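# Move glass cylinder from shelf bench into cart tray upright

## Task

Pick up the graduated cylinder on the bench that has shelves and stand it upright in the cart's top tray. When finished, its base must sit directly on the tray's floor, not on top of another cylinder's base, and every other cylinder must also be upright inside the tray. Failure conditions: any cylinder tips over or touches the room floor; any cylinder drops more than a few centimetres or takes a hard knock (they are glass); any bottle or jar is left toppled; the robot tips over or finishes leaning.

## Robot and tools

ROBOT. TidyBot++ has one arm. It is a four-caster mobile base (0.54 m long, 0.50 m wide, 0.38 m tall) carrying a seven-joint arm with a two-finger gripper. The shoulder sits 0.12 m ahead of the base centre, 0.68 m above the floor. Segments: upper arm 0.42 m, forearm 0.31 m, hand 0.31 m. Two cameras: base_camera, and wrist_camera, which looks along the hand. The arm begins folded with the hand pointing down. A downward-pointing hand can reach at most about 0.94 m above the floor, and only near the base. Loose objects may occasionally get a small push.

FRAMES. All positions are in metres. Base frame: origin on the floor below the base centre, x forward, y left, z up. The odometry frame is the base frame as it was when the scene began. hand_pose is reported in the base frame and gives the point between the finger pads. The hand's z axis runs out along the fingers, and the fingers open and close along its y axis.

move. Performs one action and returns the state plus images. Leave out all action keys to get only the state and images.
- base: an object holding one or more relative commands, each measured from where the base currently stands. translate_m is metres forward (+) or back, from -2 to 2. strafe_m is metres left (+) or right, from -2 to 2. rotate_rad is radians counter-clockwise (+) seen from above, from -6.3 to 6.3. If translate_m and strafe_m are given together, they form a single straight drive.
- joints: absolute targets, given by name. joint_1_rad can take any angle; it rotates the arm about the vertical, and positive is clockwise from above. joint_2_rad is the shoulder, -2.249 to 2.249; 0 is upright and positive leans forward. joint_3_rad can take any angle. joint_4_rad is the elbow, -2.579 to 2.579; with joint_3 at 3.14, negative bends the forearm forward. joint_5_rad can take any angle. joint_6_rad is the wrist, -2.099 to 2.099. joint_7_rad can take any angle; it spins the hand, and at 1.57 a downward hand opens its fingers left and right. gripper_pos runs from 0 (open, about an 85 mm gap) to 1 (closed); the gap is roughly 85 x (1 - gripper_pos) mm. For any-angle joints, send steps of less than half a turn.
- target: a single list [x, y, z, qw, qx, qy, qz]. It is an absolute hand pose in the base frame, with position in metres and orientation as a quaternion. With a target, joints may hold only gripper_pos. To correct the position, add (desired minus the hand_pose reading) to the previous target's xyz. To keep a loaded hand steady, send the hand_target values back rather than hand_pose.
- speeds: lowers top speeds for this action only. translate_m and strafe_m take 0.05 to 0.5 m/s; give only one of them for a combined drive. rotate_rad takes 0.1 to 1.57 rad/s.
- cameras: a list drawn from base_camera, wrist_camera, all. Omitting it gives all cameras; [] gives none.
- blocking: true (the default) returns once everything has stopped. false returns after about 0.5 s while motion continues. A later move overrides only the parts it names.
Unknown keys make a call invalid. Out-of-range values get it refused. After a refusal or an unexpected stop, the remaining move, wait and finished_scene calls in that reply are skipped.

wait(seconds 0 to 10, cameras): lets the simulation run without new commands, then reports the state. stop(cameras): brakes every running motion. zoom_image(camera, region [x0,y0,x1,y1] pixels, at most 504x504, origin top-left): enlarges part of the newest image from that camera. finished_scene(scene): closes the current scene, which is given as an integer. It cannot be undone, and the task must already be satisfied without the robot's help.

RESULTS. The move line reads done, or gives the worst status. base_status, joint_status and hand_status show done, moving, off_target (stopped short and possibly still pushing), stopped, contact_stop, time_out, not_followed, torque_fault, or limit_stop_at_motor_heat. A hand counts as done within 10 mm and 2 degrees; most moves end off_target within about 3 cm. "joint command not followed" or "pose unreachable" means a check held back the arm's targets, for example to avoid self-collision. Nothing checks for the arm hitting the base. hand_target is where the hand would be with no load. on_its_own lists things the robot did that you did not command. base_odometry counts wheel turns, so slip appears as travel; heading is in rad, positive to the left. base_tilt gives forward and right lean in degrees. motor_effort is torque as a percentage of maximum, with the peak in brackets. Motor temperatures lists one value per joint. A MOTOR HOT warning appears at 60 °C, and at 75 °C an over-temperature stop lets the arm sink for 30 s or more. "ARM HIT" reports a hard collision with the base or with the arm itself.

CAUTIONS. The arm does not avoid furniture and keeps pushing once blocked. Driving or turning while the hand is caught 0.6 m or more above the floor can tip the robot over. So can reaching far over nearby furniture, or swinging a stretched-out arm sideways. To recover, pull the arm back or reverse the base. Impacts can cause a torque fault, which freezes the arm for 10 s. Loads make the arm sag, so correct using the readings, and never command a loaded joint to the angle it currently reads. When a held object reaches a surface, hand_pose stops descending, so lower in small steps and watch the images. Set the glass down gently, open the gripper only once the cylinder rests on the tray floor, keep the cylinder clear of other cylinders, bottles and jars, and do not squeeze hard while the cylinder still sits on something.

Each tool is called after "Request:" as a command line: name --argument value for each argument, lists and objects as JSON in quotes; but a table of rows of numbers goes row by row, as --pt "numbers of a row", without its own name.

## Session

Request:
move

Scene clock: 0.00 s.
Motor temperatures (°C): [37 32 34 37 42 40 51]
base_odometry: x=+0.000 y=+0.000 heading=+0.000
base_tilt: forward=+0.3 right=+0.0
base_status: not commanded
joint_positions: joint_1_rad=+0.012 joint_2_rad=-0.387 joint_3_rad=+3.136 joint_4_rad=-2.532 joint_5_rad=+0.050 joint_6_rad=-0.826 joint_7_rad=+1.588 gripper_pos=+0.000
joint_status: not commanded
motor_effort: joint_1_rad=+0 joint_2_rad=-1 joint_3_rad=+1 joint_4_rad=+13 joint_5_rad=+1 joint_6_rad=+0 joint_7_rad=+1
hand_pose: x=+0.2772 y=-0.0113 z=+0.5943 quat_wxyz=(+0.022, +0.996, +0.021, +0.085) (m; base frame)
hand_target: x=+0.2788 y=-0.0113 z=+0.5954 quat_wxyz=(+0.022, +0.996, +0.021, +0.087) (m; base frame)
hand_status: not commanded
pictures: base_camera, wrist_camera
Images, in order (width x height): base_camera 644x364, wrist_camera 644x476.

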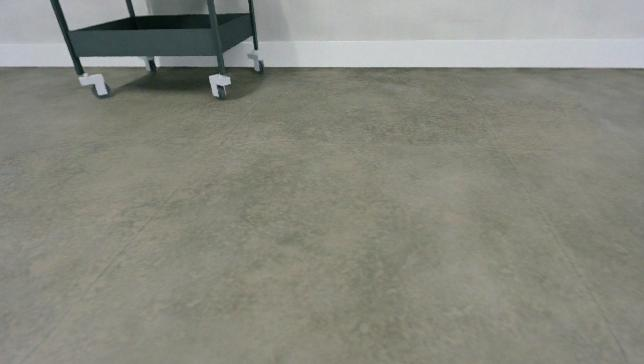

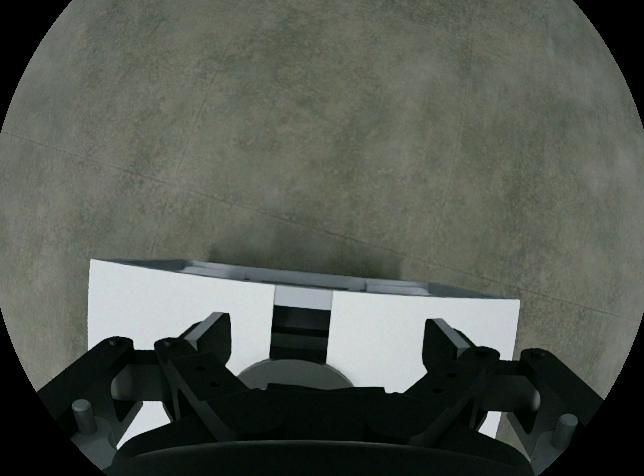

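Request:
move --target '[0.60, 0.0, 1.12, 0, 0.82, 0, 0.572]'

Request:
move --base '{"rotate_rad":1.1}'

Request:
move --base '{"rotate_rad":1.1}'

Request:
move --base '{"rotate_rad":1.1}'

Request:
move --base '{"rotate_rad":1.1}'

Request:
move --base '{"rotate_rad":1.1}'

Scene clock: 4.90 s.
Motor temperatures (°C): [37 32 34 37 42 40 51]
move: off_target
base_odometry: x=+0.000 y=+0.000 heading=+0.000
base_tilt: forward=+0.3 right=+0.0
base_status: not commanded
joint_positions: joint_1_rad=+0.011 joint_2_rad=-0.247 joint_3_rad=+3.136 joint_4_rad=-1.375 joint_5_rad=+0.050 joint_6_rad=-0.826 joint_7_rad=+1.588 gripper_pos=+0.000
joint_status: not commanded
motor_effort: joint_1_rad=+0(1) joint_2_rad=-12(12) joint_3_rad=+0(1) joint_4_rad=+20(20) joint_5_rad=+1(2) joint_6_rad=+7(8) joint_7_rad=+1(1)
hand_pose: x=+0.5885 y=-0.0120 z=+1.1083 quat_wxyz=(+0.032, +0.829, +0.009, +0.559) (m; base frame)
hand_target: x=+0.6000 y=+0.0000 z=+1.1200 quat_wxyz=(+0.000, +0.820, +0.000, +0.572) (m; base frame)
hand_status: off_target (0.020 m and 4.2 deg from the pose sent, 0.617 m and 60.1 deg at the start)
pictures: base_camera, wrist_camera
Images, in order (width x height): base_camera 644x364, wrist_camera 644x476.

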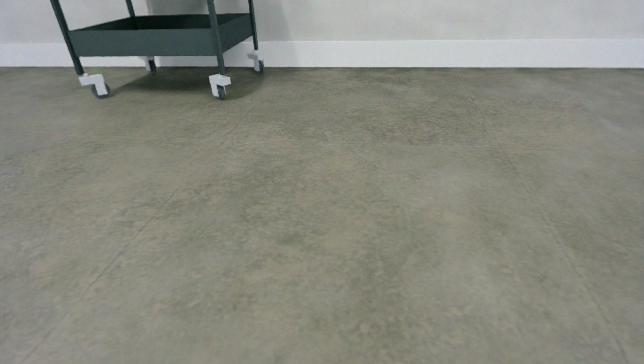

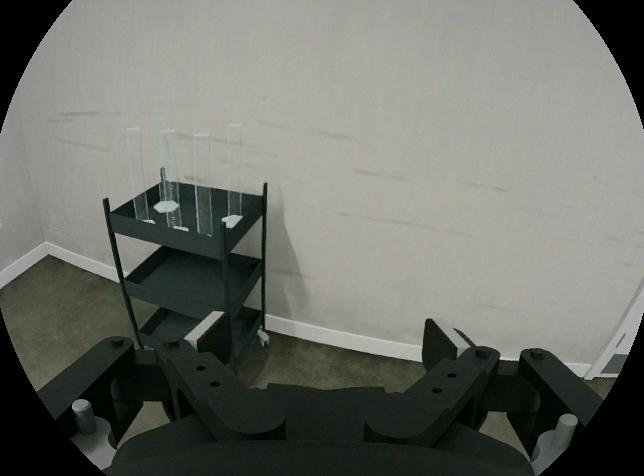

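Scene clock: 6.90 s.
Motor temperatures (°C): [37 32 34 37 42 40 51]
move: done
base_odometry: x=+0.000 y=+0.000 heading=+1.099
base_tilt: forward=+0.3 right=+0.0
base_status: done
joint_positions: joint_1_rad=+0.000 joint_2_rad=-0.236 joint_3_rad=+3.144 joint_4_rad=-1.375 joint_5_rad=+0.050 joint_6_rad=-0.826 joint_7_rad=+1.588 gripper_pos=+0.000
joint_status: not commanded
motor_effort: joint_1_rad=-1(2) joint_2_rad=-12(14) joint_3_rad=+0(2) joint_4_rad=+19(20) joint_5_rad=+1(2) joint_6_rad=+7(8) joint_7_rad=+1(1)
hand_pose: x=+0.5934 y=-0.0114 z=+1.1030 quat_wxyz=(+0.030, +0.832, +0.010, +0.554) (m; base frame)
hand_target: x=+0.6000 y=+0.0000 z=+1.1200 quat_wxyz=(+0.000, +0.820, +0.000, +0.572) (m; base frame)
hand_status: not commanded
pictures: base_camera, wrist_camera
Images, in order (width x height): base_camera 644x364, wrist_camera 644x476.

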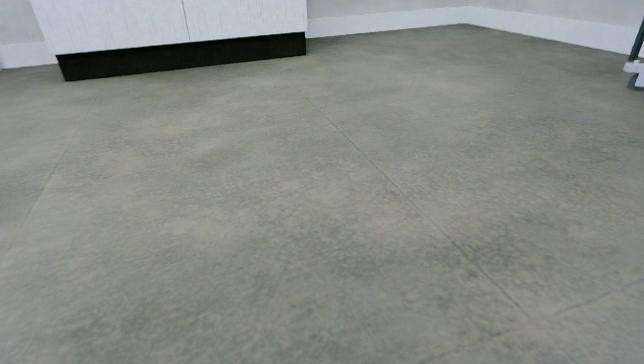

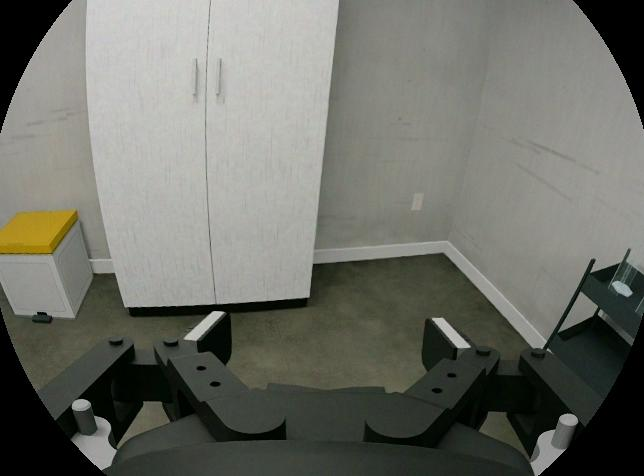

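Scene clock: 8.87 s.
Motor temperatures (°C): [37 32 34 37 42 40 51]
move: done
base_odometry: x=+0.000 y=+0.000 heading=+2.198
base_tilt: forward=+0.3 right=+0.0
base_status: done
joint_positions: joint_1_rad=-0.004 joint_2_rad=-0.235 joint_3_rad=+3.147 joint_4_rad=-1.375 joint_5_rad=+0.050 joint_6_rad=-0.826 joint_7_rad=+1.588 gripper_pos=+0.000
joint_status: not commanded
motor_effort: joint_1_rad=-1(3) joint_2_rad=-12(14) joint_3_rad=+0(3) joint_4_rad=+19(20) joint_5_rad=+1(2) joint_6_rad=+7(8) joint_7_rad=+1(1)
hand_pose: x=+0.5939 y=-0.0111 z=+1.1025 quat_wxyz=(+0.029, +0.832, +0.010, +0.554) (m; base frame)
hand_target: x=+0.6000 y=+0.0000 z=+1.1200 quat_wxyz=(+0.000, +0.820, +0.000, +0.572) (m; base frame)
hand_status: not commanded
pictures: base_camera, wrist_camera
Images, in order (width x height): base_camera 644x364, wrist_camera 644x476.

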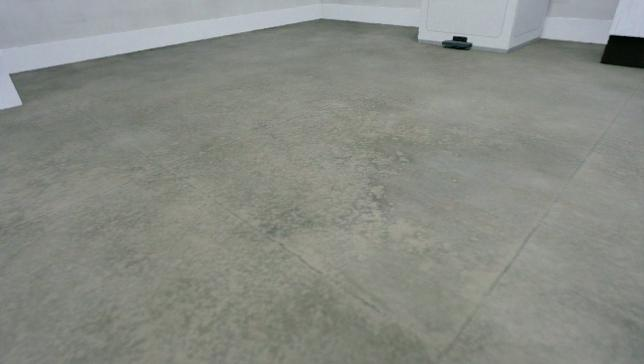

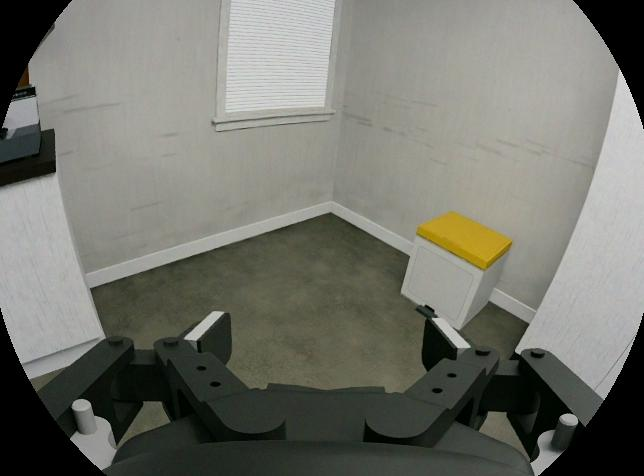

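Scene clock: 10.83 s.
Motor temperatures (°C): [37 32 34 37 42 40 51]
move: done
base_odometry: x=+0.000 y=+0.000 heading=-2.986
base_tilt: forward=+0.3 right=+0.0
base_status: done
joint_positions: joint_1_rad=-0.006 joint_2_rad=-0.235 joint_3_rad=+3.148 joint_4_rad=-1.375 joint_5_rad=+0.050 joint_6_rad=-0.826 joint_7_rad=+1.588 gripper_pos=+0.000
joint_status: not commanded
motor_effort: joint_1_rad=-1(3) joint_2_rad=-12(14) joint_3_rad=+0(3) joint_4_rad=+20(20) joint_5_rad=+1(2) joint_6_rad=+8(8) joint_7_rad=+1(1)
hand_pose: x=+0.5941 y=-0.0110 z=+1.1022 quat_wxyz=(+0.029, +0.832, +0.010, +0.554) (m; base frame)
hand_target: x=+0.6000 y=+0.0000 z=+1.1200 quat_wxyz=(+0.000, +0.820, +0.000, +0.572) (m; base frame)
hand_status: not commanded
pictures: base_camera, wrist_camera
Images, in order (width x height): base_camera 644x364, wrist_camera 644x476.

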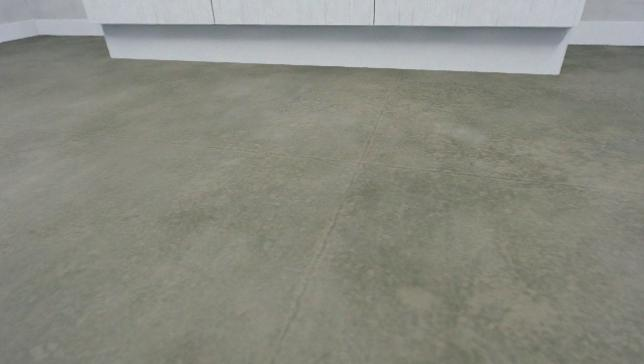

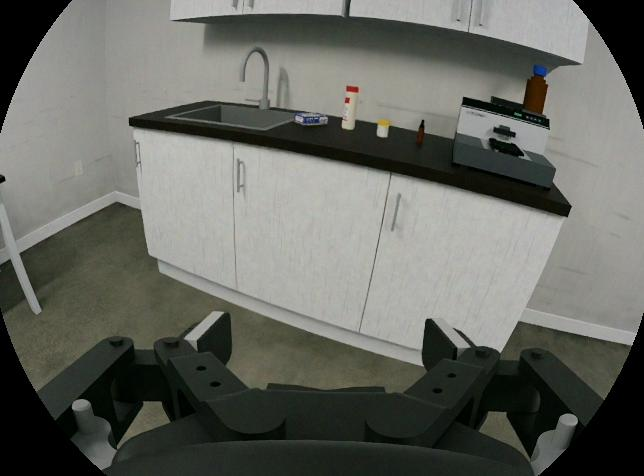

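Scene clock: 12.80 s.
Motor temperatures (°C): [37 32 34 37 42 40 51]
move: done
base_odometry: x=+0.000 y=+0.000 heading=-1.887
base_tilt: forward=+0.3 right=+0.0
base_status: done
joint_positions: joint_1_rad=-0.007 joint_2_rad=-0.234 joint_3_rad=+3.149 joint_4_rad=-1.375 joint_5_rad=+0.050 joint_6_rad=-0.826 joint_7_rad=+1.588 gripper_pos=+0.000
joint_status: not commanded
motor_effort: joint_1_rad=-1(3) joint_2_rad=-12(14) joint_3_rad=+0(3) joint_4_rad=+19(20) joint_5_rad=+1(3) joint_6_rad=+7(8) joint_7_rad=+1(1)
hand_pose: x=+0.5943 y=-0.0108 z=+1.1020 quat_wxyz=(+0.029, +0.832, +0.011, +0.554) (m; base frame)
hand_target: x=+0.6000 y=+0.0000 z=+1.1200 quat_wxyz=(+0.000, +0.820, +0.000, +0.572) (m; base frame)
hand_status: not commanded
pictures: base_camera, wrist_camera
Images, in order (width x height): base_camera 644x364, wrist_camera 644x476.

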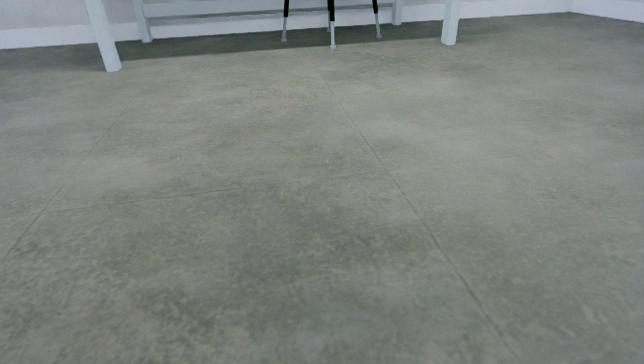

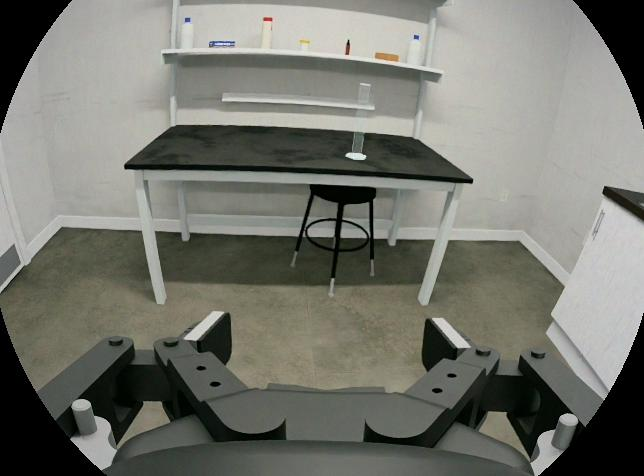

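Scene clock: 14.77 s.
Motor temperatures (°C): [37 32 34 37 42 40 51]
move: done
base_odometry: x=+0.000 y=+0.000 heading=-0.788
base_tilt: forward=+0.3 right=+0.0
base_status: done
joint_positions: joint_1_rad=-0.008 joint_2_rad=-0.234 joint_3_rad=+3.150 joint_4_rad=-1.375 joint_5_rad=+0.050 joint_6_rad=-0.826 joint_7_rad=+1.588 gripper_pos=+0.000
joint_status: not commanded
motor_effort: joint_1_rad=+0(3) joint_2_rad=-12(14) joint_3_rad=+0(3) joint_4_rad=+19(20) joint_5_rad=+1(2) joint_6_rad=+7(8) joint_7_rad=+1(1)
hand_pose: x=+0.5945 y=-0.0107 z=+1.1019 quat_wxyz=(+0.029, +0.832, +0.011, +0.553) (m; base frame)
hand_target: x=+0.6000 y=+0.0000 z=+1.1200 quat_wxyz=(+0.000, +0.820, +0.000, +0.572) (m; base frame)
hand_status: not commanded
pictures: base_camera, wrist_camera
Images, in order (width x height): base_camera 644x364, wrist_camera 644x476.

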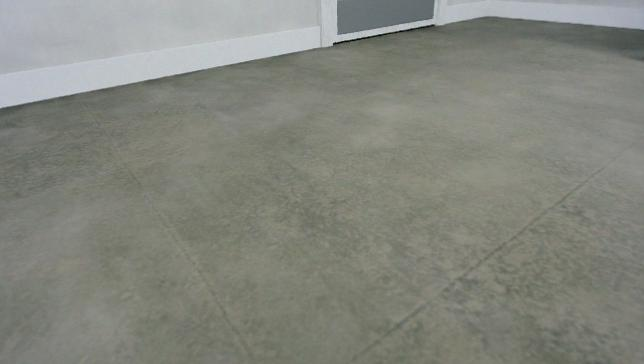

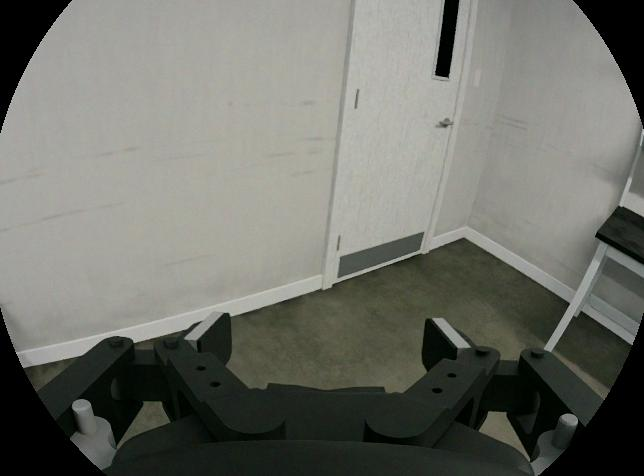

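Request:
move --base '{"translate_m":0.025,"strafe_m":-1.322,"rotate_rad":-0.783}' --target '[0.62, 0.0, 1.12, 0, 0.7071, 0, 0.7071]'

Scene clock: 23.90 s.
Motor temperatures (°C): [37 32 34 37 42 40 50]
move: off_target
base_odometry: x=-0.919 y=-0.951 heading=-1.571
base_tilt: forward=+0.3 right=+0.0
base_status: done
joint_positions: joint_1_rad=-0.011 joint_2_rad=-0.285 joint_3_rad=+3.146 joint_4_rad=-1.750 joint_5_rad=+0.050 joint_6_rad=-0.154 joint_7_rad=+1.588 gripper_pos=+0.000
joint_status: not commanded
motor_effort: joint_1_rad=-1(3) joint_2_rad=-12(15) joint_3_rad=+0(6) joint_4_rad=+21(22) joint_5_rad=+0(2) joint_6_rad=+8(8) joint_7_rad=+1(1)
hand_pose: x=+0.6244 y=+0.0015 z=+1.1039 quat_wxyz=(+0.023, +0.723, +0.023, +0.690) (m; base frame)
hand_target: x=+0.6200 y=+0.0000 z=+1.1200 quat_wxyz=(+0.000, +0.707, +0.000, +0.707) (m; base frame)
hand_status: off_target (0.017 m and 4.6 deg from the pose sent, 0.033 m and 23.0 deg at the start)
pictures: base_camera, wrist_camera
Images, in order (width x height): base_camera 644x364, wrist_camera 644x476.

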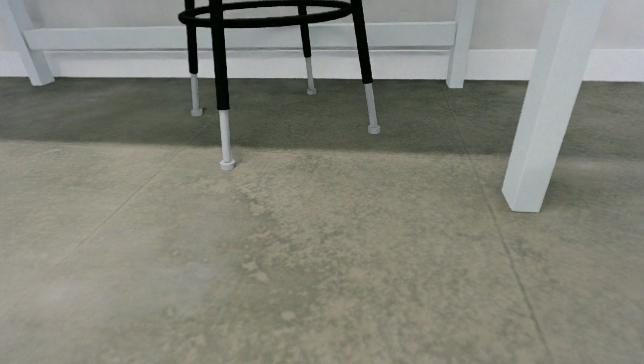

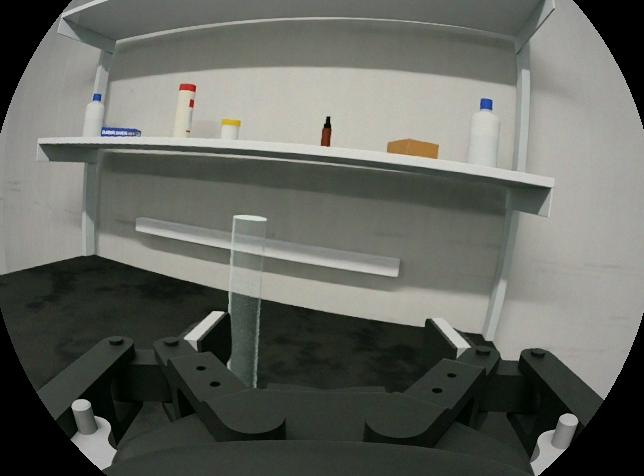

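Request:
zoom_image --camera "wrist_camera" --region '[150, 180, 400, 420]'

Request:
move --base '{"strafe_m":0.11}' --target '[0.62, 0.0, 1.08, 0, 0.819, 0, 0.574]'

Request:
zoom_image --camera "wrist_camera" --region '[150, 80, 500, 420]'

Scaled by 2.016.

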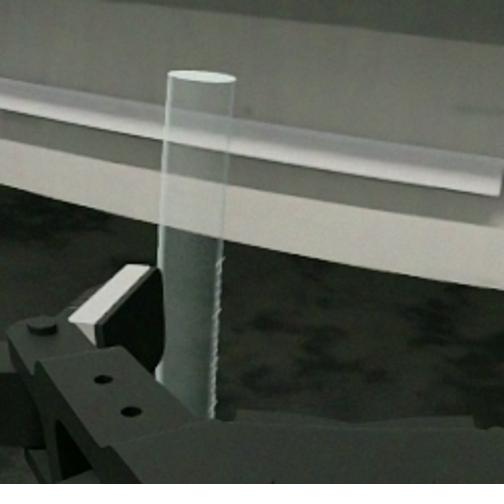

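Scene clock: 30.73 s.
Motor temperatures (°C): [37 32 34 37 42 40 50]
move: off_target
base_odometry: x=-0.809 y=-0.951 heading=-1.571
base_tilt: forward=+0.3 right=+0.0
base_status: done
joint_positions: joint_1_rad=-0.011 joint_2_rad=-0.238 joint_3_rad=+3.146 joint_4_rad=-1.514 joint_5_rad=+0.050 joint_6_rad=-0.596 joint_7_rad=+1.588 gripper_pos=+0.000
joint_status: not commanded
motor_effort: joint_1_rad=-1(2) joint_2_rad=-13(14) joint_3_rad=+0(3) joint_4_rad=+20(22) joint_5_rad=+1(2) joint_6_rad=+8(8) joint_7_rad=+1(1)
hand_pose: x=+0.6180 y=-0.0048 z=+1.0901 quat_wxyz=(+0.026, +0.805, +0.017, +0.593) (m; base frame)
hand_target: x=+0.6200 y=+0.0000 z=+1.0800 quat_wxyz=(+0.000, +0.819, +0.000, +0.574) (m; base frame)
hand_status: off_target (0.011 m and 4.5 deg from the pose sent, 0.024 m and 17.6 deg at the start)
pictures: base_camera, wrist_camera
Images, in order (width x height): base_camera 644x364, wrist_camera 644x476.

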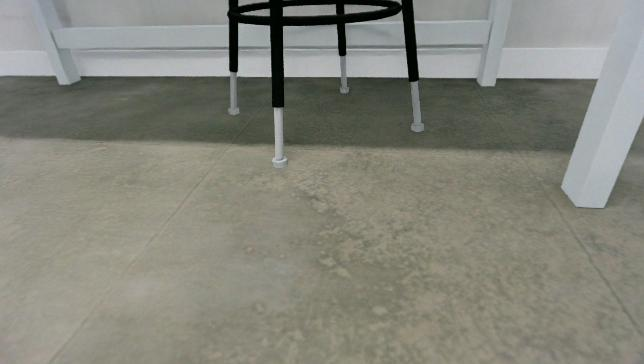

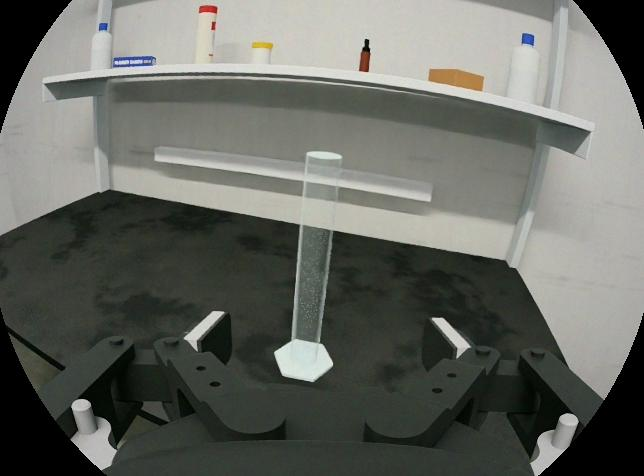

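Scaled by 1.440.

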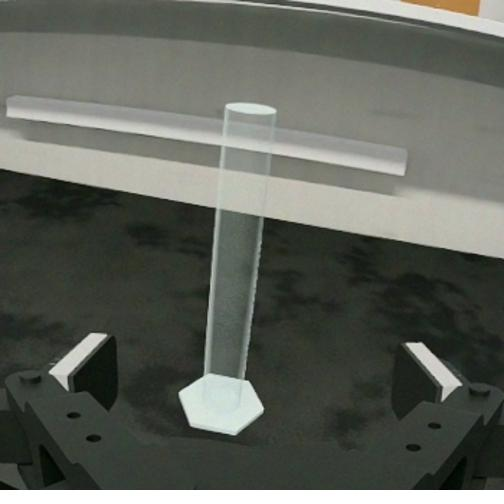

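Request:
move --target '[0.62, 0.0, 1.0, -0.029, 0.7065, -0.0134, 0.7065]'

Request:
zoom_image --camera "wrist_camera" --region '[150, 0, 500, 420]'

Scene clock: 41.70 s.
Motor temperatures (°C): [37 32 34 37 42 40 50]
move: off_target
base_odometry: x=-0.809 y=-0.951 heading=-1.571
base_tilt: forward=+0.3 right=+0.0
base_status: not commanded
joint_positions: joint_1_rad=-0.093 joint_2_rad=-0.250 joint_3_rad=+3.231 joint_4_rad=-2.120 joint_5_rad=+0.050 joint_6_rad=+0.238 joint_7_rad=+1.549 gripper_pos=+0.000
joint_status: not commanded
motor_effort: joint_1_rad=-1(1) joint_2_rad=-12(15) joint_3_rad=+0(1) joint_4_rad=+20(22) joint_5_rad=+1(2) joint_6_rad=+7(9) joint_7_rad=+1(1)
hand_pose: x=+0.6271 y=+0.0015 z=+0.9775 quat_wxyz=(-0.005, +0.729, +0.008, +0.685) (m; base frame)
hand_target: x=+0.6200 y=+0.0000 z=+1.0000 quat_wxyz=(-0.029, +0.707, -0.013, +0.707) (m; base frame)
hand_status: off_target (0.024 m and 5.1 deg from the pose sent, 0.090 m and 18.7 deg at the start)
pictures: base_camera, wrist_camera
Images, in order (width x height): base_camera 644x364, wrist_camera 644x476.

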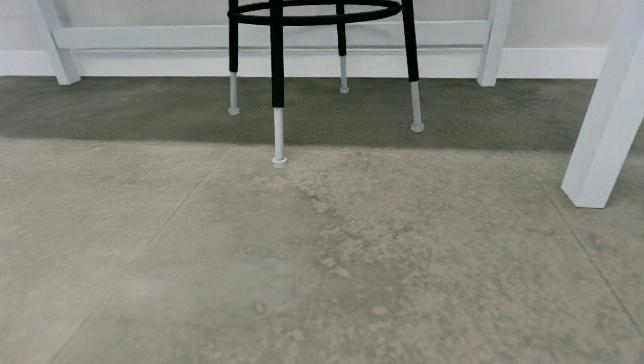

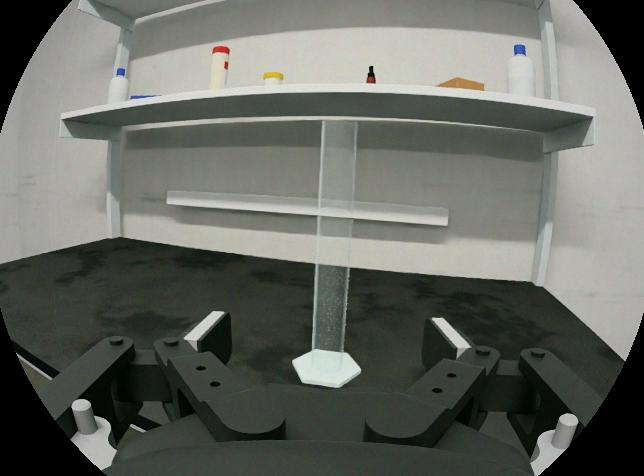

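Scaled by 1.200.

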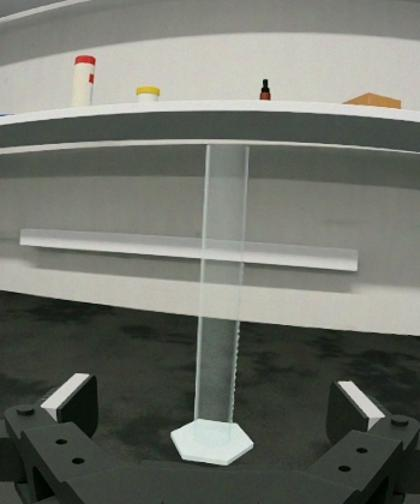

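Request:
move --base '{"translate_m":0.22,"strafe_m":-0.005}' --speeds '{"translate_m":0.2}'

Scene clock: 46.77 s.
Motor temperatures (°C): [37 32 34 37 42 40 50]
move: done
base_odometry: x=-0.814 y=-1.171 heading=-1.571
base_tilt: forward=+0.3 right=+0.0
base_status: done
joint_positions: joint_1_rad=-0.094 joint_2_rad=-0.262 joint_3_rad=+3.233 joint_4_rad=-2.122 joint_5_rad=+0.050 joint_6_rad=+0.242 joint_7_rad=+1.548 gripper_pos=+0.000
joint_status: not commanded
motor_effort: joint_1_rad=-1(1) joint_2_rad=-13(15) joint_3_rad=+0(1) joint_4_rad=+21(21) joint_5_rad=+1(1) joint_6_rad=+8(9) joint_7_rad=+1(1)
hand_pose: x=+0.6237 y=+0.0009 z=+0.9838 quat_wxyz=(-0.006, +0.724, +0.007, +0.690) (m; base frame)
hand_target: x=+0.6200 y=+0.0000 z=+1.0000 quat_wxyz=(-0.029, +0.707, -0.013, +0.707) (m; base frame)
hand_status: not commanded
pictures: base_camera, wrist_camera
Images, in order (width x height): base_camera 644x364, wrist_camera 644x476.

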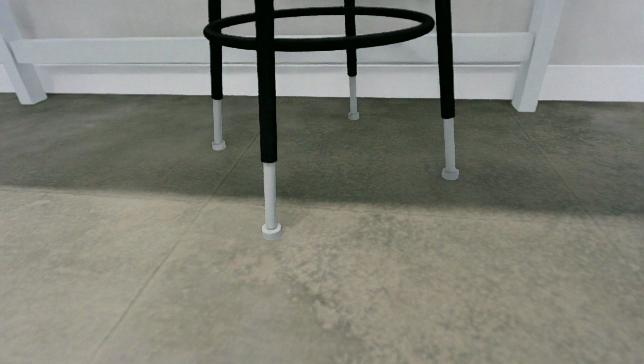

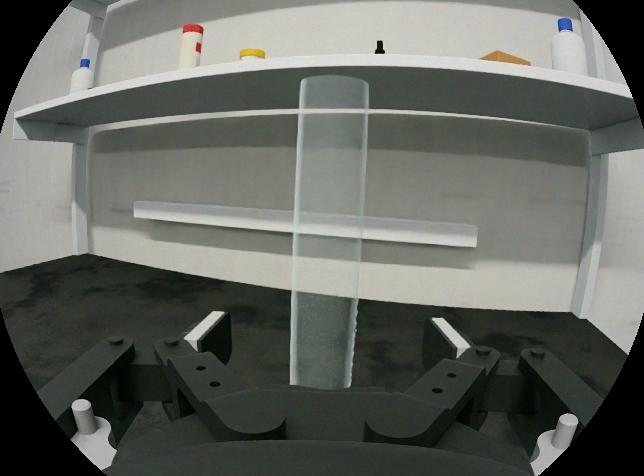

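Request:
move --base '{"translate_m":0.115}' --speeds '{"translate_m":0.12}'

Request:
move --joints '{"gripper_pos":0.4}'

Scene clock: 50.37 s.
Motor temperatures (°C): [37 32 34 37 42 40 50]
move: done
base_odometry: x=-0.814 y=-1.286 heading=-1.571
base_tilt: forward=+0.3 right=+0.0
base_status: done
joint_positions: joint_1_rad=-0.094 joint_2_rad=-0.266 joint_3_rad=+3.233 joint_4_rad=-2.122 joint_5_rad=+0.050 joint_6_rad=+0.243 joint_7_rad=+1.548 gripper_pos=+0.000
joint_status: not commanded
motor_effort: joint_1_rad=-1(1) joint_2_rad=-11(15) joint_3_rad=+0(1) joint_4_rad=+20(21) joint_5_rad=+1(1) joint_6_rad=+8(9) joint_7_rad=+1(1)
hand_pose: x=+0.6224 y=+0.0007 z=+0.9856 quat_wxyz=(-0.006, +0.722, +0.007, +0.691) (m; base frame)
hand_target: x=+0.6200 y=+0.0000 z=+1.0000 quat_wxyz=(-0.029, +0.707, -0.013, +0.707) (m; base frame)
hand_status: not commanded
pictures: base_camera, wrist_camera
Images, in order (width x height): base_camera 644x364, wrist_camera 644x476.

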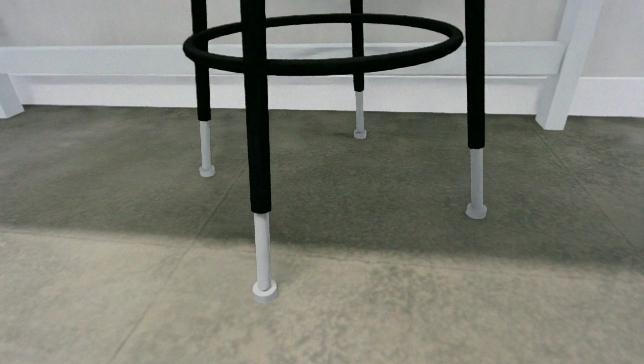

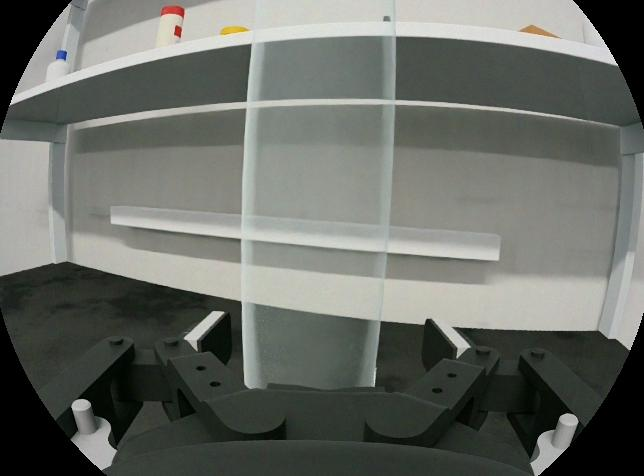

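Scene clock: 51.13 s.
Motor temperatures (°C): [37 32 34 37 42 40 50]
move: done
base_odometry: x=-0.814 y=-1.286 heading=-1.571
base_tilt: forward=+0.3 right=+0.0
base_status: not commanded
joint_positions: joint_1_rad=-0.094 joint_2_rad=-0.266 joint_3_rad=+3.233 joint_4_rad=-2.122 joint_5_rad=+0.050 joint_6_rad=+0.243 joint_7_rad=+1.548 gripper_pos=+0.400
joint_status: all done
motor_effort: joint_1_rad=-1(1) joint_2_rad=-12(12) joint_3_rad=+0(0) joint_4_rad=+20(21) joint_5_rad=+1(2) joint_6_rad=+8(8) joint_7_rad=+1(1)
hand_pose: x=+0.6224 y=+0.0007 z=+0.9856 quat_wxyz=(-0.006, +0.722, +0.007, +0.691) (m; base frame)
hand_target: x=+0.6200 y=+0.0000 z=+1.0000 quat_wxyz=(-0.029, +0.707, -0.013, +0.707) (m; base frame)
hand_status: not commanded
pictures: base_camera, wrist_camera
Images, in order (width x height): base_camera 644x364, wrist_camera 644x476.

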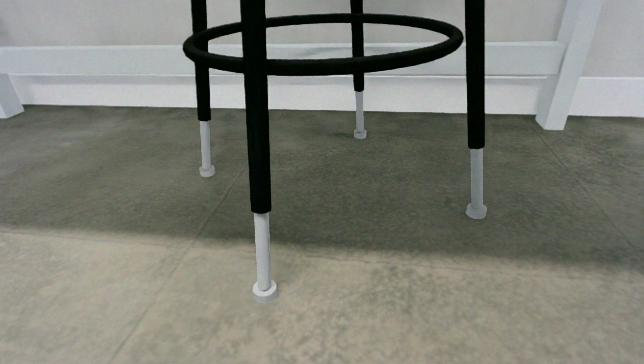

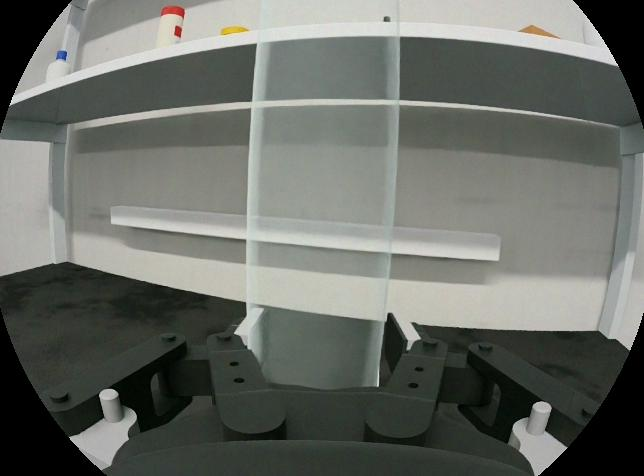

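Request:
move --joints '{"gripper_pos":0.49}' --cameras '[]'

Request:
move --joints '{"gripper_pos":0.56}'

Request:
move --joints '{"gripper_pos":0.75}' --cameras '[]'

Request:
move --target '[0.615, 0.0, 1.06, -0.029, 0.7065, -0.0134, 0.7065]'

Scene clock: 53.40 s.
Motor temperatures (°C): [37 32 34 37 42 40 50]
move: done
base_odometry: x=-0.814 y=-1.286 heading=-1.571
base_tilt: forward=+0.3 right=-0.1
base_status: not commanded
joint_positions: joint_1_rad=-0.094 joint_2_rad=-0.266 joint_3_rad=+3.233 joint_4_rad=-2.122 joint_5_rad=+0.050 joint_6_rad=+0.243 joint_7_rad=+1.548 gripper_pos=+0.490
joint_status: all done
motor_effort: joint_1_rad=+0(1) joint_2_rad=-12(12) joint_3_rad=+0(0) joint_4_rad=+21(21) joint_5_rad=+0(1) joint_6_rad=+9(9) joint_7_rad=+1(1)
hand_pose: x=+0.6224 y=+0.0008 z=+0.9856 quat_wxyz=(-0.006, +0.722, +0.007, +0.691) (m; base frame)
hand_target: x=+0.6200 y=+0.0000 z=+1.0000 quat_wxyz=(-0.029, +0.707, -0.013, +0.707) (m; base frame)
hand_status: not commanded
pictures: none
No camera images: "cameras" was empty.

Scene clock: 53.87 s.
Motor temperatures (°C): [37 32 34 37 42 40 50]
move: done
base_odometry: x=-0.814 y=-1.286 heading=-1.571
base_tilt: forward=+0.3 right=+0.0
base_status: not commanded
joint_positions: joint_1_rad=-0.094 joint_2_rad=-0.266 joint_3_rad=+3.233 joint_4_rad=-2.123 joint_5_rad=+0.050 joint_6_rad=+0.243 joint_7_rad=+1.547 gripper_pos=+0.536
joint_status: all done
motor_effort: joint_1_rad=-1(1) joint_2_rad=-12(12) joint_3_rad=+0(1) joint_4_rad=+20(21) joint_5_rad=+0(1) joint_6_rad=+7(9) joint_7_rad=+1(1)
hand_pose: x=+0.6224 y=+0.0008 z=+0.9856 quat_wxyz=(-0.007, +0.722, +0.007, +0.692) (m; base frame)
hand_target: x=+0.6200 y=+0.0000 z=+1.0000 quat_wxyz=(-0.029, +0.707, -0.013, +0.707) (m; base frame)
hand_status: not commanded
pictures: base_camera, wrist_camera
Images, in order (width x height): base_camera 644x364, wrist_camera 644x476.

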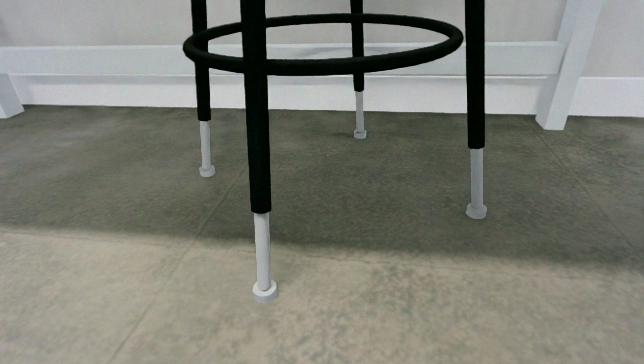

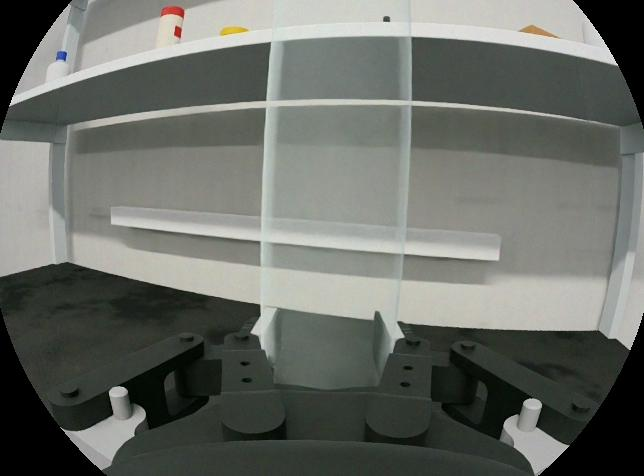

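Scene clock: 54.47 s.
Motor temperatures (°C): [37 32 34 37 42 40 50]
move: off_target
base_odometry: x=-0.814 y=-1.286 heading=-1.571
base_tilt: forward=+0.3 right=+0.0
base_status: not commanded
joint_positions: joint_1_rad=-0.094 joint_2_rad=-0.266 joint_3_rad=+3.233 joint_4_rad=-2.123 joint_5_rad=+0.050 joint_6_rad=+0.243 joint_7_rad=+1.547 gripper_pos=+0.536
joint_status: gripper_pos off_target (ended at +0.536, target +0.750)
motor_effort: joint_1_rad=-1(1) joint_2_rad=-12(12) joint_3_rad=+0(0) joint_4_rad=+20(21) joint_5_rad=+1(1) joint_6_rad=+8(8) joint_7_rad=+1(1)
hand_pose: x=+0.6224 y=+0.0008 z=+0.9856 quat_wxyz=(-0.007, +0.722, +0.007, +0.692) (m; base frame)
hand_target: x=+0.6200 y=+0.0000 z=+1.0000 quat_wxyz=(-0.029, +0.707, -0.013, +0.707) (m; base frame)
hand_status: not commanded
pictures: none
No camera images: "cameras" was empty.

Scene clock: 55.87 s.
Motor temperatures (°C): [37 32 34 37 42 40 50]
move: off_target
base_odometry: x=-0.814 y=-1.286 heading=-1.571
base_tilt: forward=+0.3 right=+0.0
base_status: not commanded
joint_positions: joint_1_rad=-0.098 joint_2_rad=-0.288 joint_3_rad=+3.233 joint_4_rad=-1.989 joint_5_rad=+0.050 joint_6_rad=+0.115 joint_7_rad=+1.547 gripper_pos=+0.536
joint_status: not commanded
motor_effort: joint_1_rad=-1(1) joint_2_rad=-14(15) joint_3_rad=+0(0) joint_4_rad=+24(25) joint_5_rad=+1(1) joint_6_rad=+10(11) joint_7_rad=+1(1)
hand_pose: x=+0.6237 y=-0.0010 z=+1.0393 quat_wxyz=(-0.006, +0.713, +0.006, +0.701) (m; base frame)
hand_target: x=+0.6150 y=+0.0000 z=+1.0600 quat_wxyz=(-0.029, +0.707, -0.013, +0.707) (m; base frame)
hand_status: off_target (0.022 m and 3.5 deg from the pose sent, 0.075 m and 4.3 deg at the start)
pictures: base_camera, wrist_camera
Images, in order (width x height): base_camera 644x364, wrist_camera 644x476.

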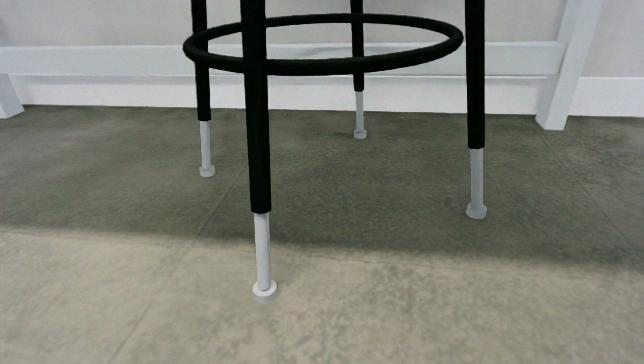

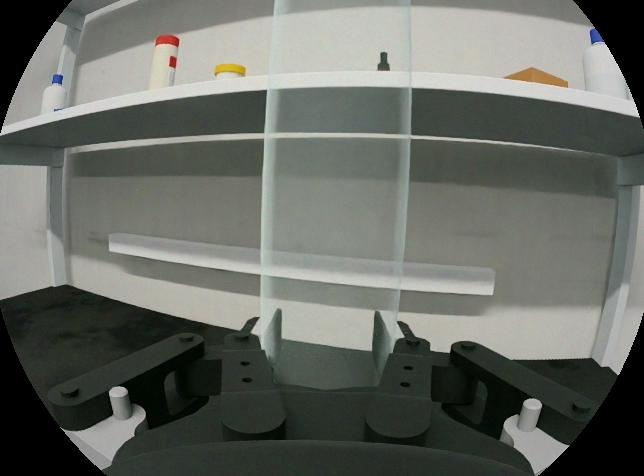

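Request:
move --base '{"translate_m":-0.5}' --speeds '{"translate_m":0.35}' --cameras '[]'

Request:
move --base '{"rotate_rad":2.14}' --speeds '{"rotate_rad":0.8}' --joints '{"joint_6_rad":-0.41}'

Request:
move --base '{"translate_m":1.555,"strafe_m":0.175}' --speeds '{"translate_m":0.35}'

Request:
zoom_image --camera "wrist_camera" --region '[300, 60, 640, 400]'

Scene clock: 64.43 s.
Motor temperatures (°C): [37 32 34 37 42 40 50]
move: done
base_odometry: x=-0.814 y=-0.786 heading=-1.570
base_tilt: forward=+0.3 right=+0.0
base_status: done
joint_positions: joint_1_rad=-0.101 joint_2_rad=-0.299 joint_3_rad=+3.234 joint_4_rad=-1.989 joint_5_rad=+0.050 joint_6_rad=+0.112 joint_7_rad=+1.547 gripper_pos=+0.536
joint_status: not commanded
motor_effort: joint_1_rad=+0(2) joint_2_rad=-13(18) joint_3_rad=+0(3) joint_4_rad=+24(24) joint_5_rad=+1(2) joint_6_rad=+10(10) joint_7_rad=+1(1)
hand_pose: x=+0.6199 y=-0.0001 z=+1.0440 quat_wxyz=(-0.007, +0.710, +0.006, +0.704) (m; base frame)
hand_target: x=+0.6150 y=+0.0000 z=+1.0600 quat_wxyz=(-0.029, +0.707, -0.013, +0.707) (m; base frame)
hand_status: not commanded
pictures: none
No camera images: "cameras" was empty.

Scene clock: 67.90 s.
Motor temperatures (°C): [37 32 34 37 42 40 50]
move: done
base_odometry: x=-0.814 y=-0.786 heading=+0.569
base_tilt: forward=+0.3 right=+0.0
base_status: done
joint_positions: joint_1_rad=-0.107 joint_2_rad=-0.299 joint_3_rad=+3.236 joint_4_rad=-1.981 joint_5_rad=+0.050 joint_6_rad=-0.365 joint_7_rad=+1.547 gripper_pos=+0.536
joint_status: all done
motor_effort: joint_1_rad=+0(2) joint_2_rad=-12(14) joint_3_rad=+0(2) joint_4_rad=+23(25) joint_5_rad=+1(2) joint_6_rad=+8(11) joint_7_rad=+1(1)
hand_pose: x=+0.5855 y=-0.0026 z=+0.9063 quat_wxyz=(-0.003, +0.854, +0.005, +0.520) (m; base frame)
hand_target: x=+0.5796 y=+0.0036 z=+0.9158 quat_wxyz=(-0.026, +0.855, -0.011, +0.518) (m; base frame)
hand_status: not commanded
pictures: base_camera, wrist_camera
Images, in order (width x height): base_camera 644x364, wrist_camera 644x476.

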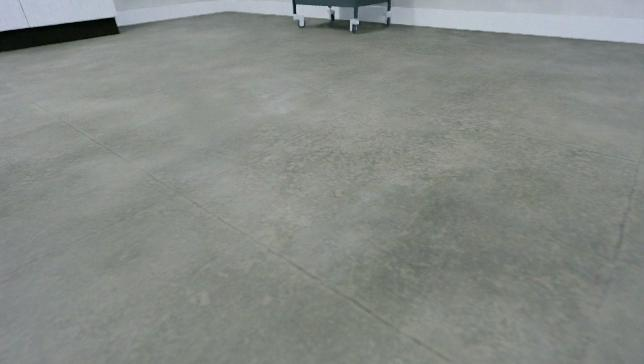

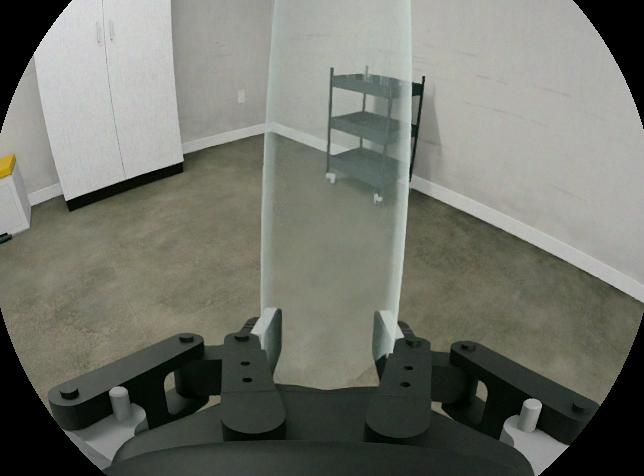

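Scene clock: 73.27 s.
Motor temperatures (°C): [37 32 34 37 42 40 50]
move: done
base_odometry: x=+0.401 y=+0.200 heading=+0.570
base_tilt: forward=+0.3 right=+0.0
base_status: done
joint_positions: joint_1_rad=-0.107 joint_2_rad=-0.302 joint_3_rad=+3.236 joint_4_rad=-1.981 joint_5_rad=+0.050 joint_6_rad=-0.368 joint_7_rad=+1.547 gripper_pos=+0.536
joint_status: not commanded
motor_effort: joint_1_rad=-1(1) joint_2_rad=-12(15) joint_3_rad=+0(1) joint_4_rad=+22(23) joint_5_rad=+0(2) joint_6_rad=+8(9) joint_7_rad=+1(1)
hand_pose: x=+0.5846 y=-0.0027 z=+0.9066 quat_wxyz=(-0.003, +0.854, +0.005, +0.520) (m; base frame)
hand_target: x=+0.5796 y=+0.0036 z=+0.9158 quat_wxyz=(-0.026, +0.855, -0.011, +0.518) (m; base frame)
hand_status: not commanded
pictures: base_camera, wrist_camera
Images, in order (width x height): base_camera 644x364, wrist_camera 644x476.

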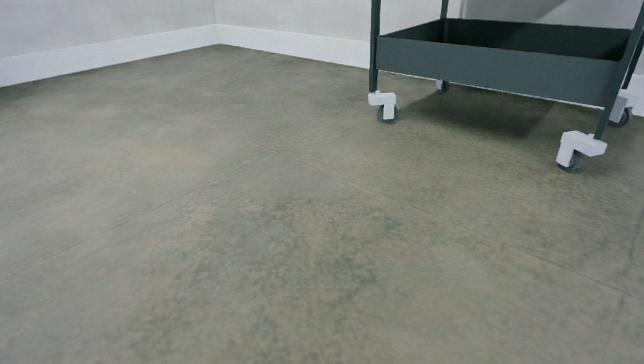

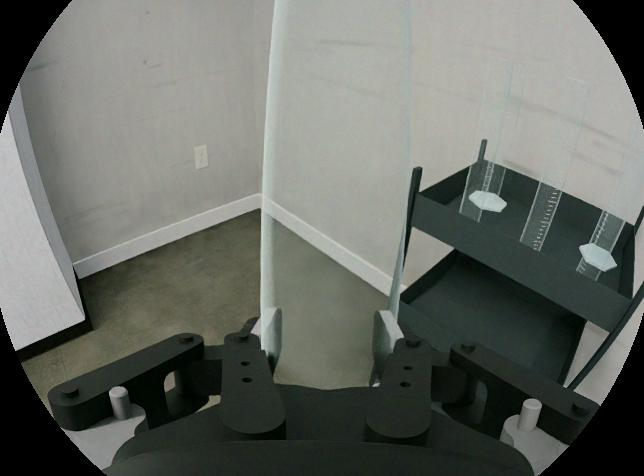

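Scaled by 1.482.

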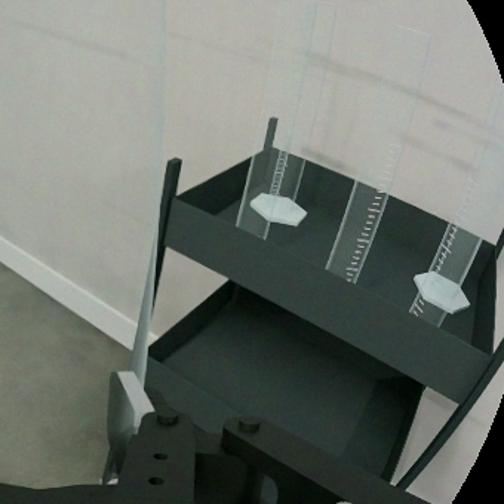

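Request:
move --target '[0.58, 0.0, 1.17, -0.026, 0.866, -0.011, 0.50]'

Request:
zoom_image --camera "wrist_camera" --region '[300, 60, 640, 400]'

Scene clock: 78.70 s.
Motor temperatures (°C): [37 32 34 37 42 40 50]
move: off_target
base_odometry: x=+0.401 y=+0.200 heading=+0.570
base_tilt: forward=+0.3 right=+0.0
base_status: not commanded
joint_positions: joint_1_rad=-0.039 joint_2_rad=-0.081 joint_3_rad=+3.227 joint_4_rad=-0.883 joint_5_rad=+0.001 joint_6_rad=-1.269 joint_7_rad=+1.547 gripper_pos=+0.536
joint_status: not commanded
motor_effort: joint_1_rad=+0(1) joint_2_rad=-16(16) joint_3_rad=+0(1) joint_4_rad=+18(24) joint_5_rad=+1(2) joint_6_rad=+9(9) joint_7_rad=+1(1)
hand_pose: x=+0.5844 y=-0.0243 z=+1.1707 quat_wxyz=(+0.004, +0.859, -0.032, +0.510) (m; base frame)
hand_target: x=+0.5800 y=+0.0000 z=+1.1700 quat_wxyz=(-0.026, +0.866, -0.011, +0.500) (m; base frame)
hand_status: off_target (0.025 m and 4.4 deg from the pose sent, 0.263 m and 4.2 deg at the start)
pictures: base_camera, wrist_camera
Images, in order (width x height): base_camera 644x364, wrist_camera 644x476.

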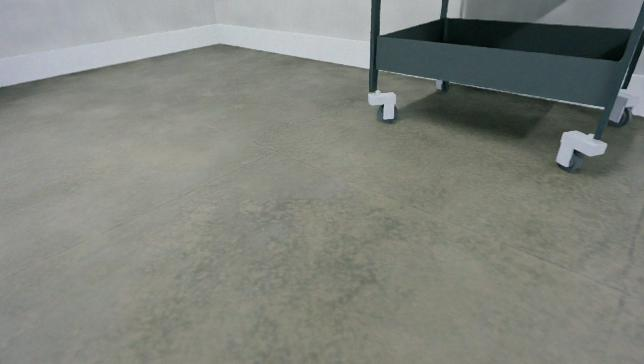

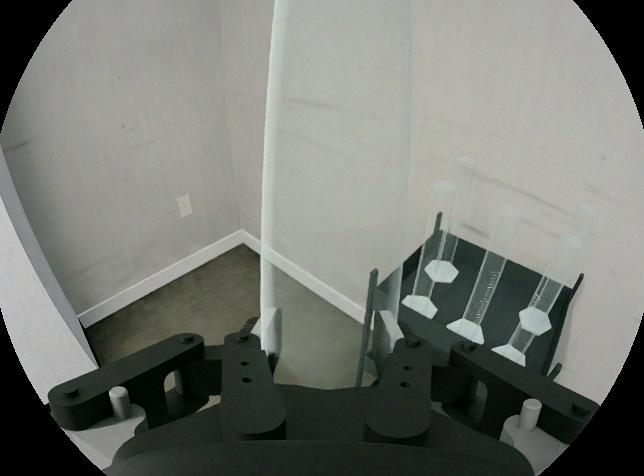

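Scaled by 1.482.

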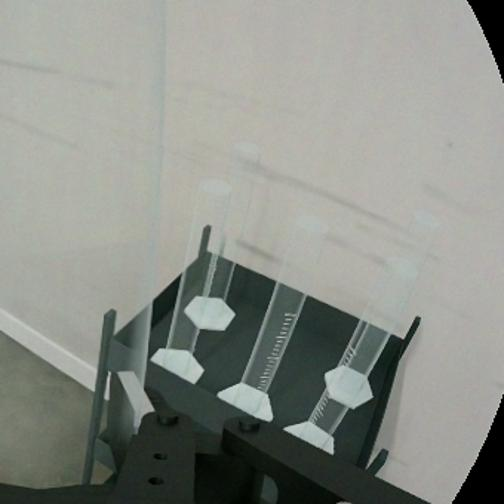

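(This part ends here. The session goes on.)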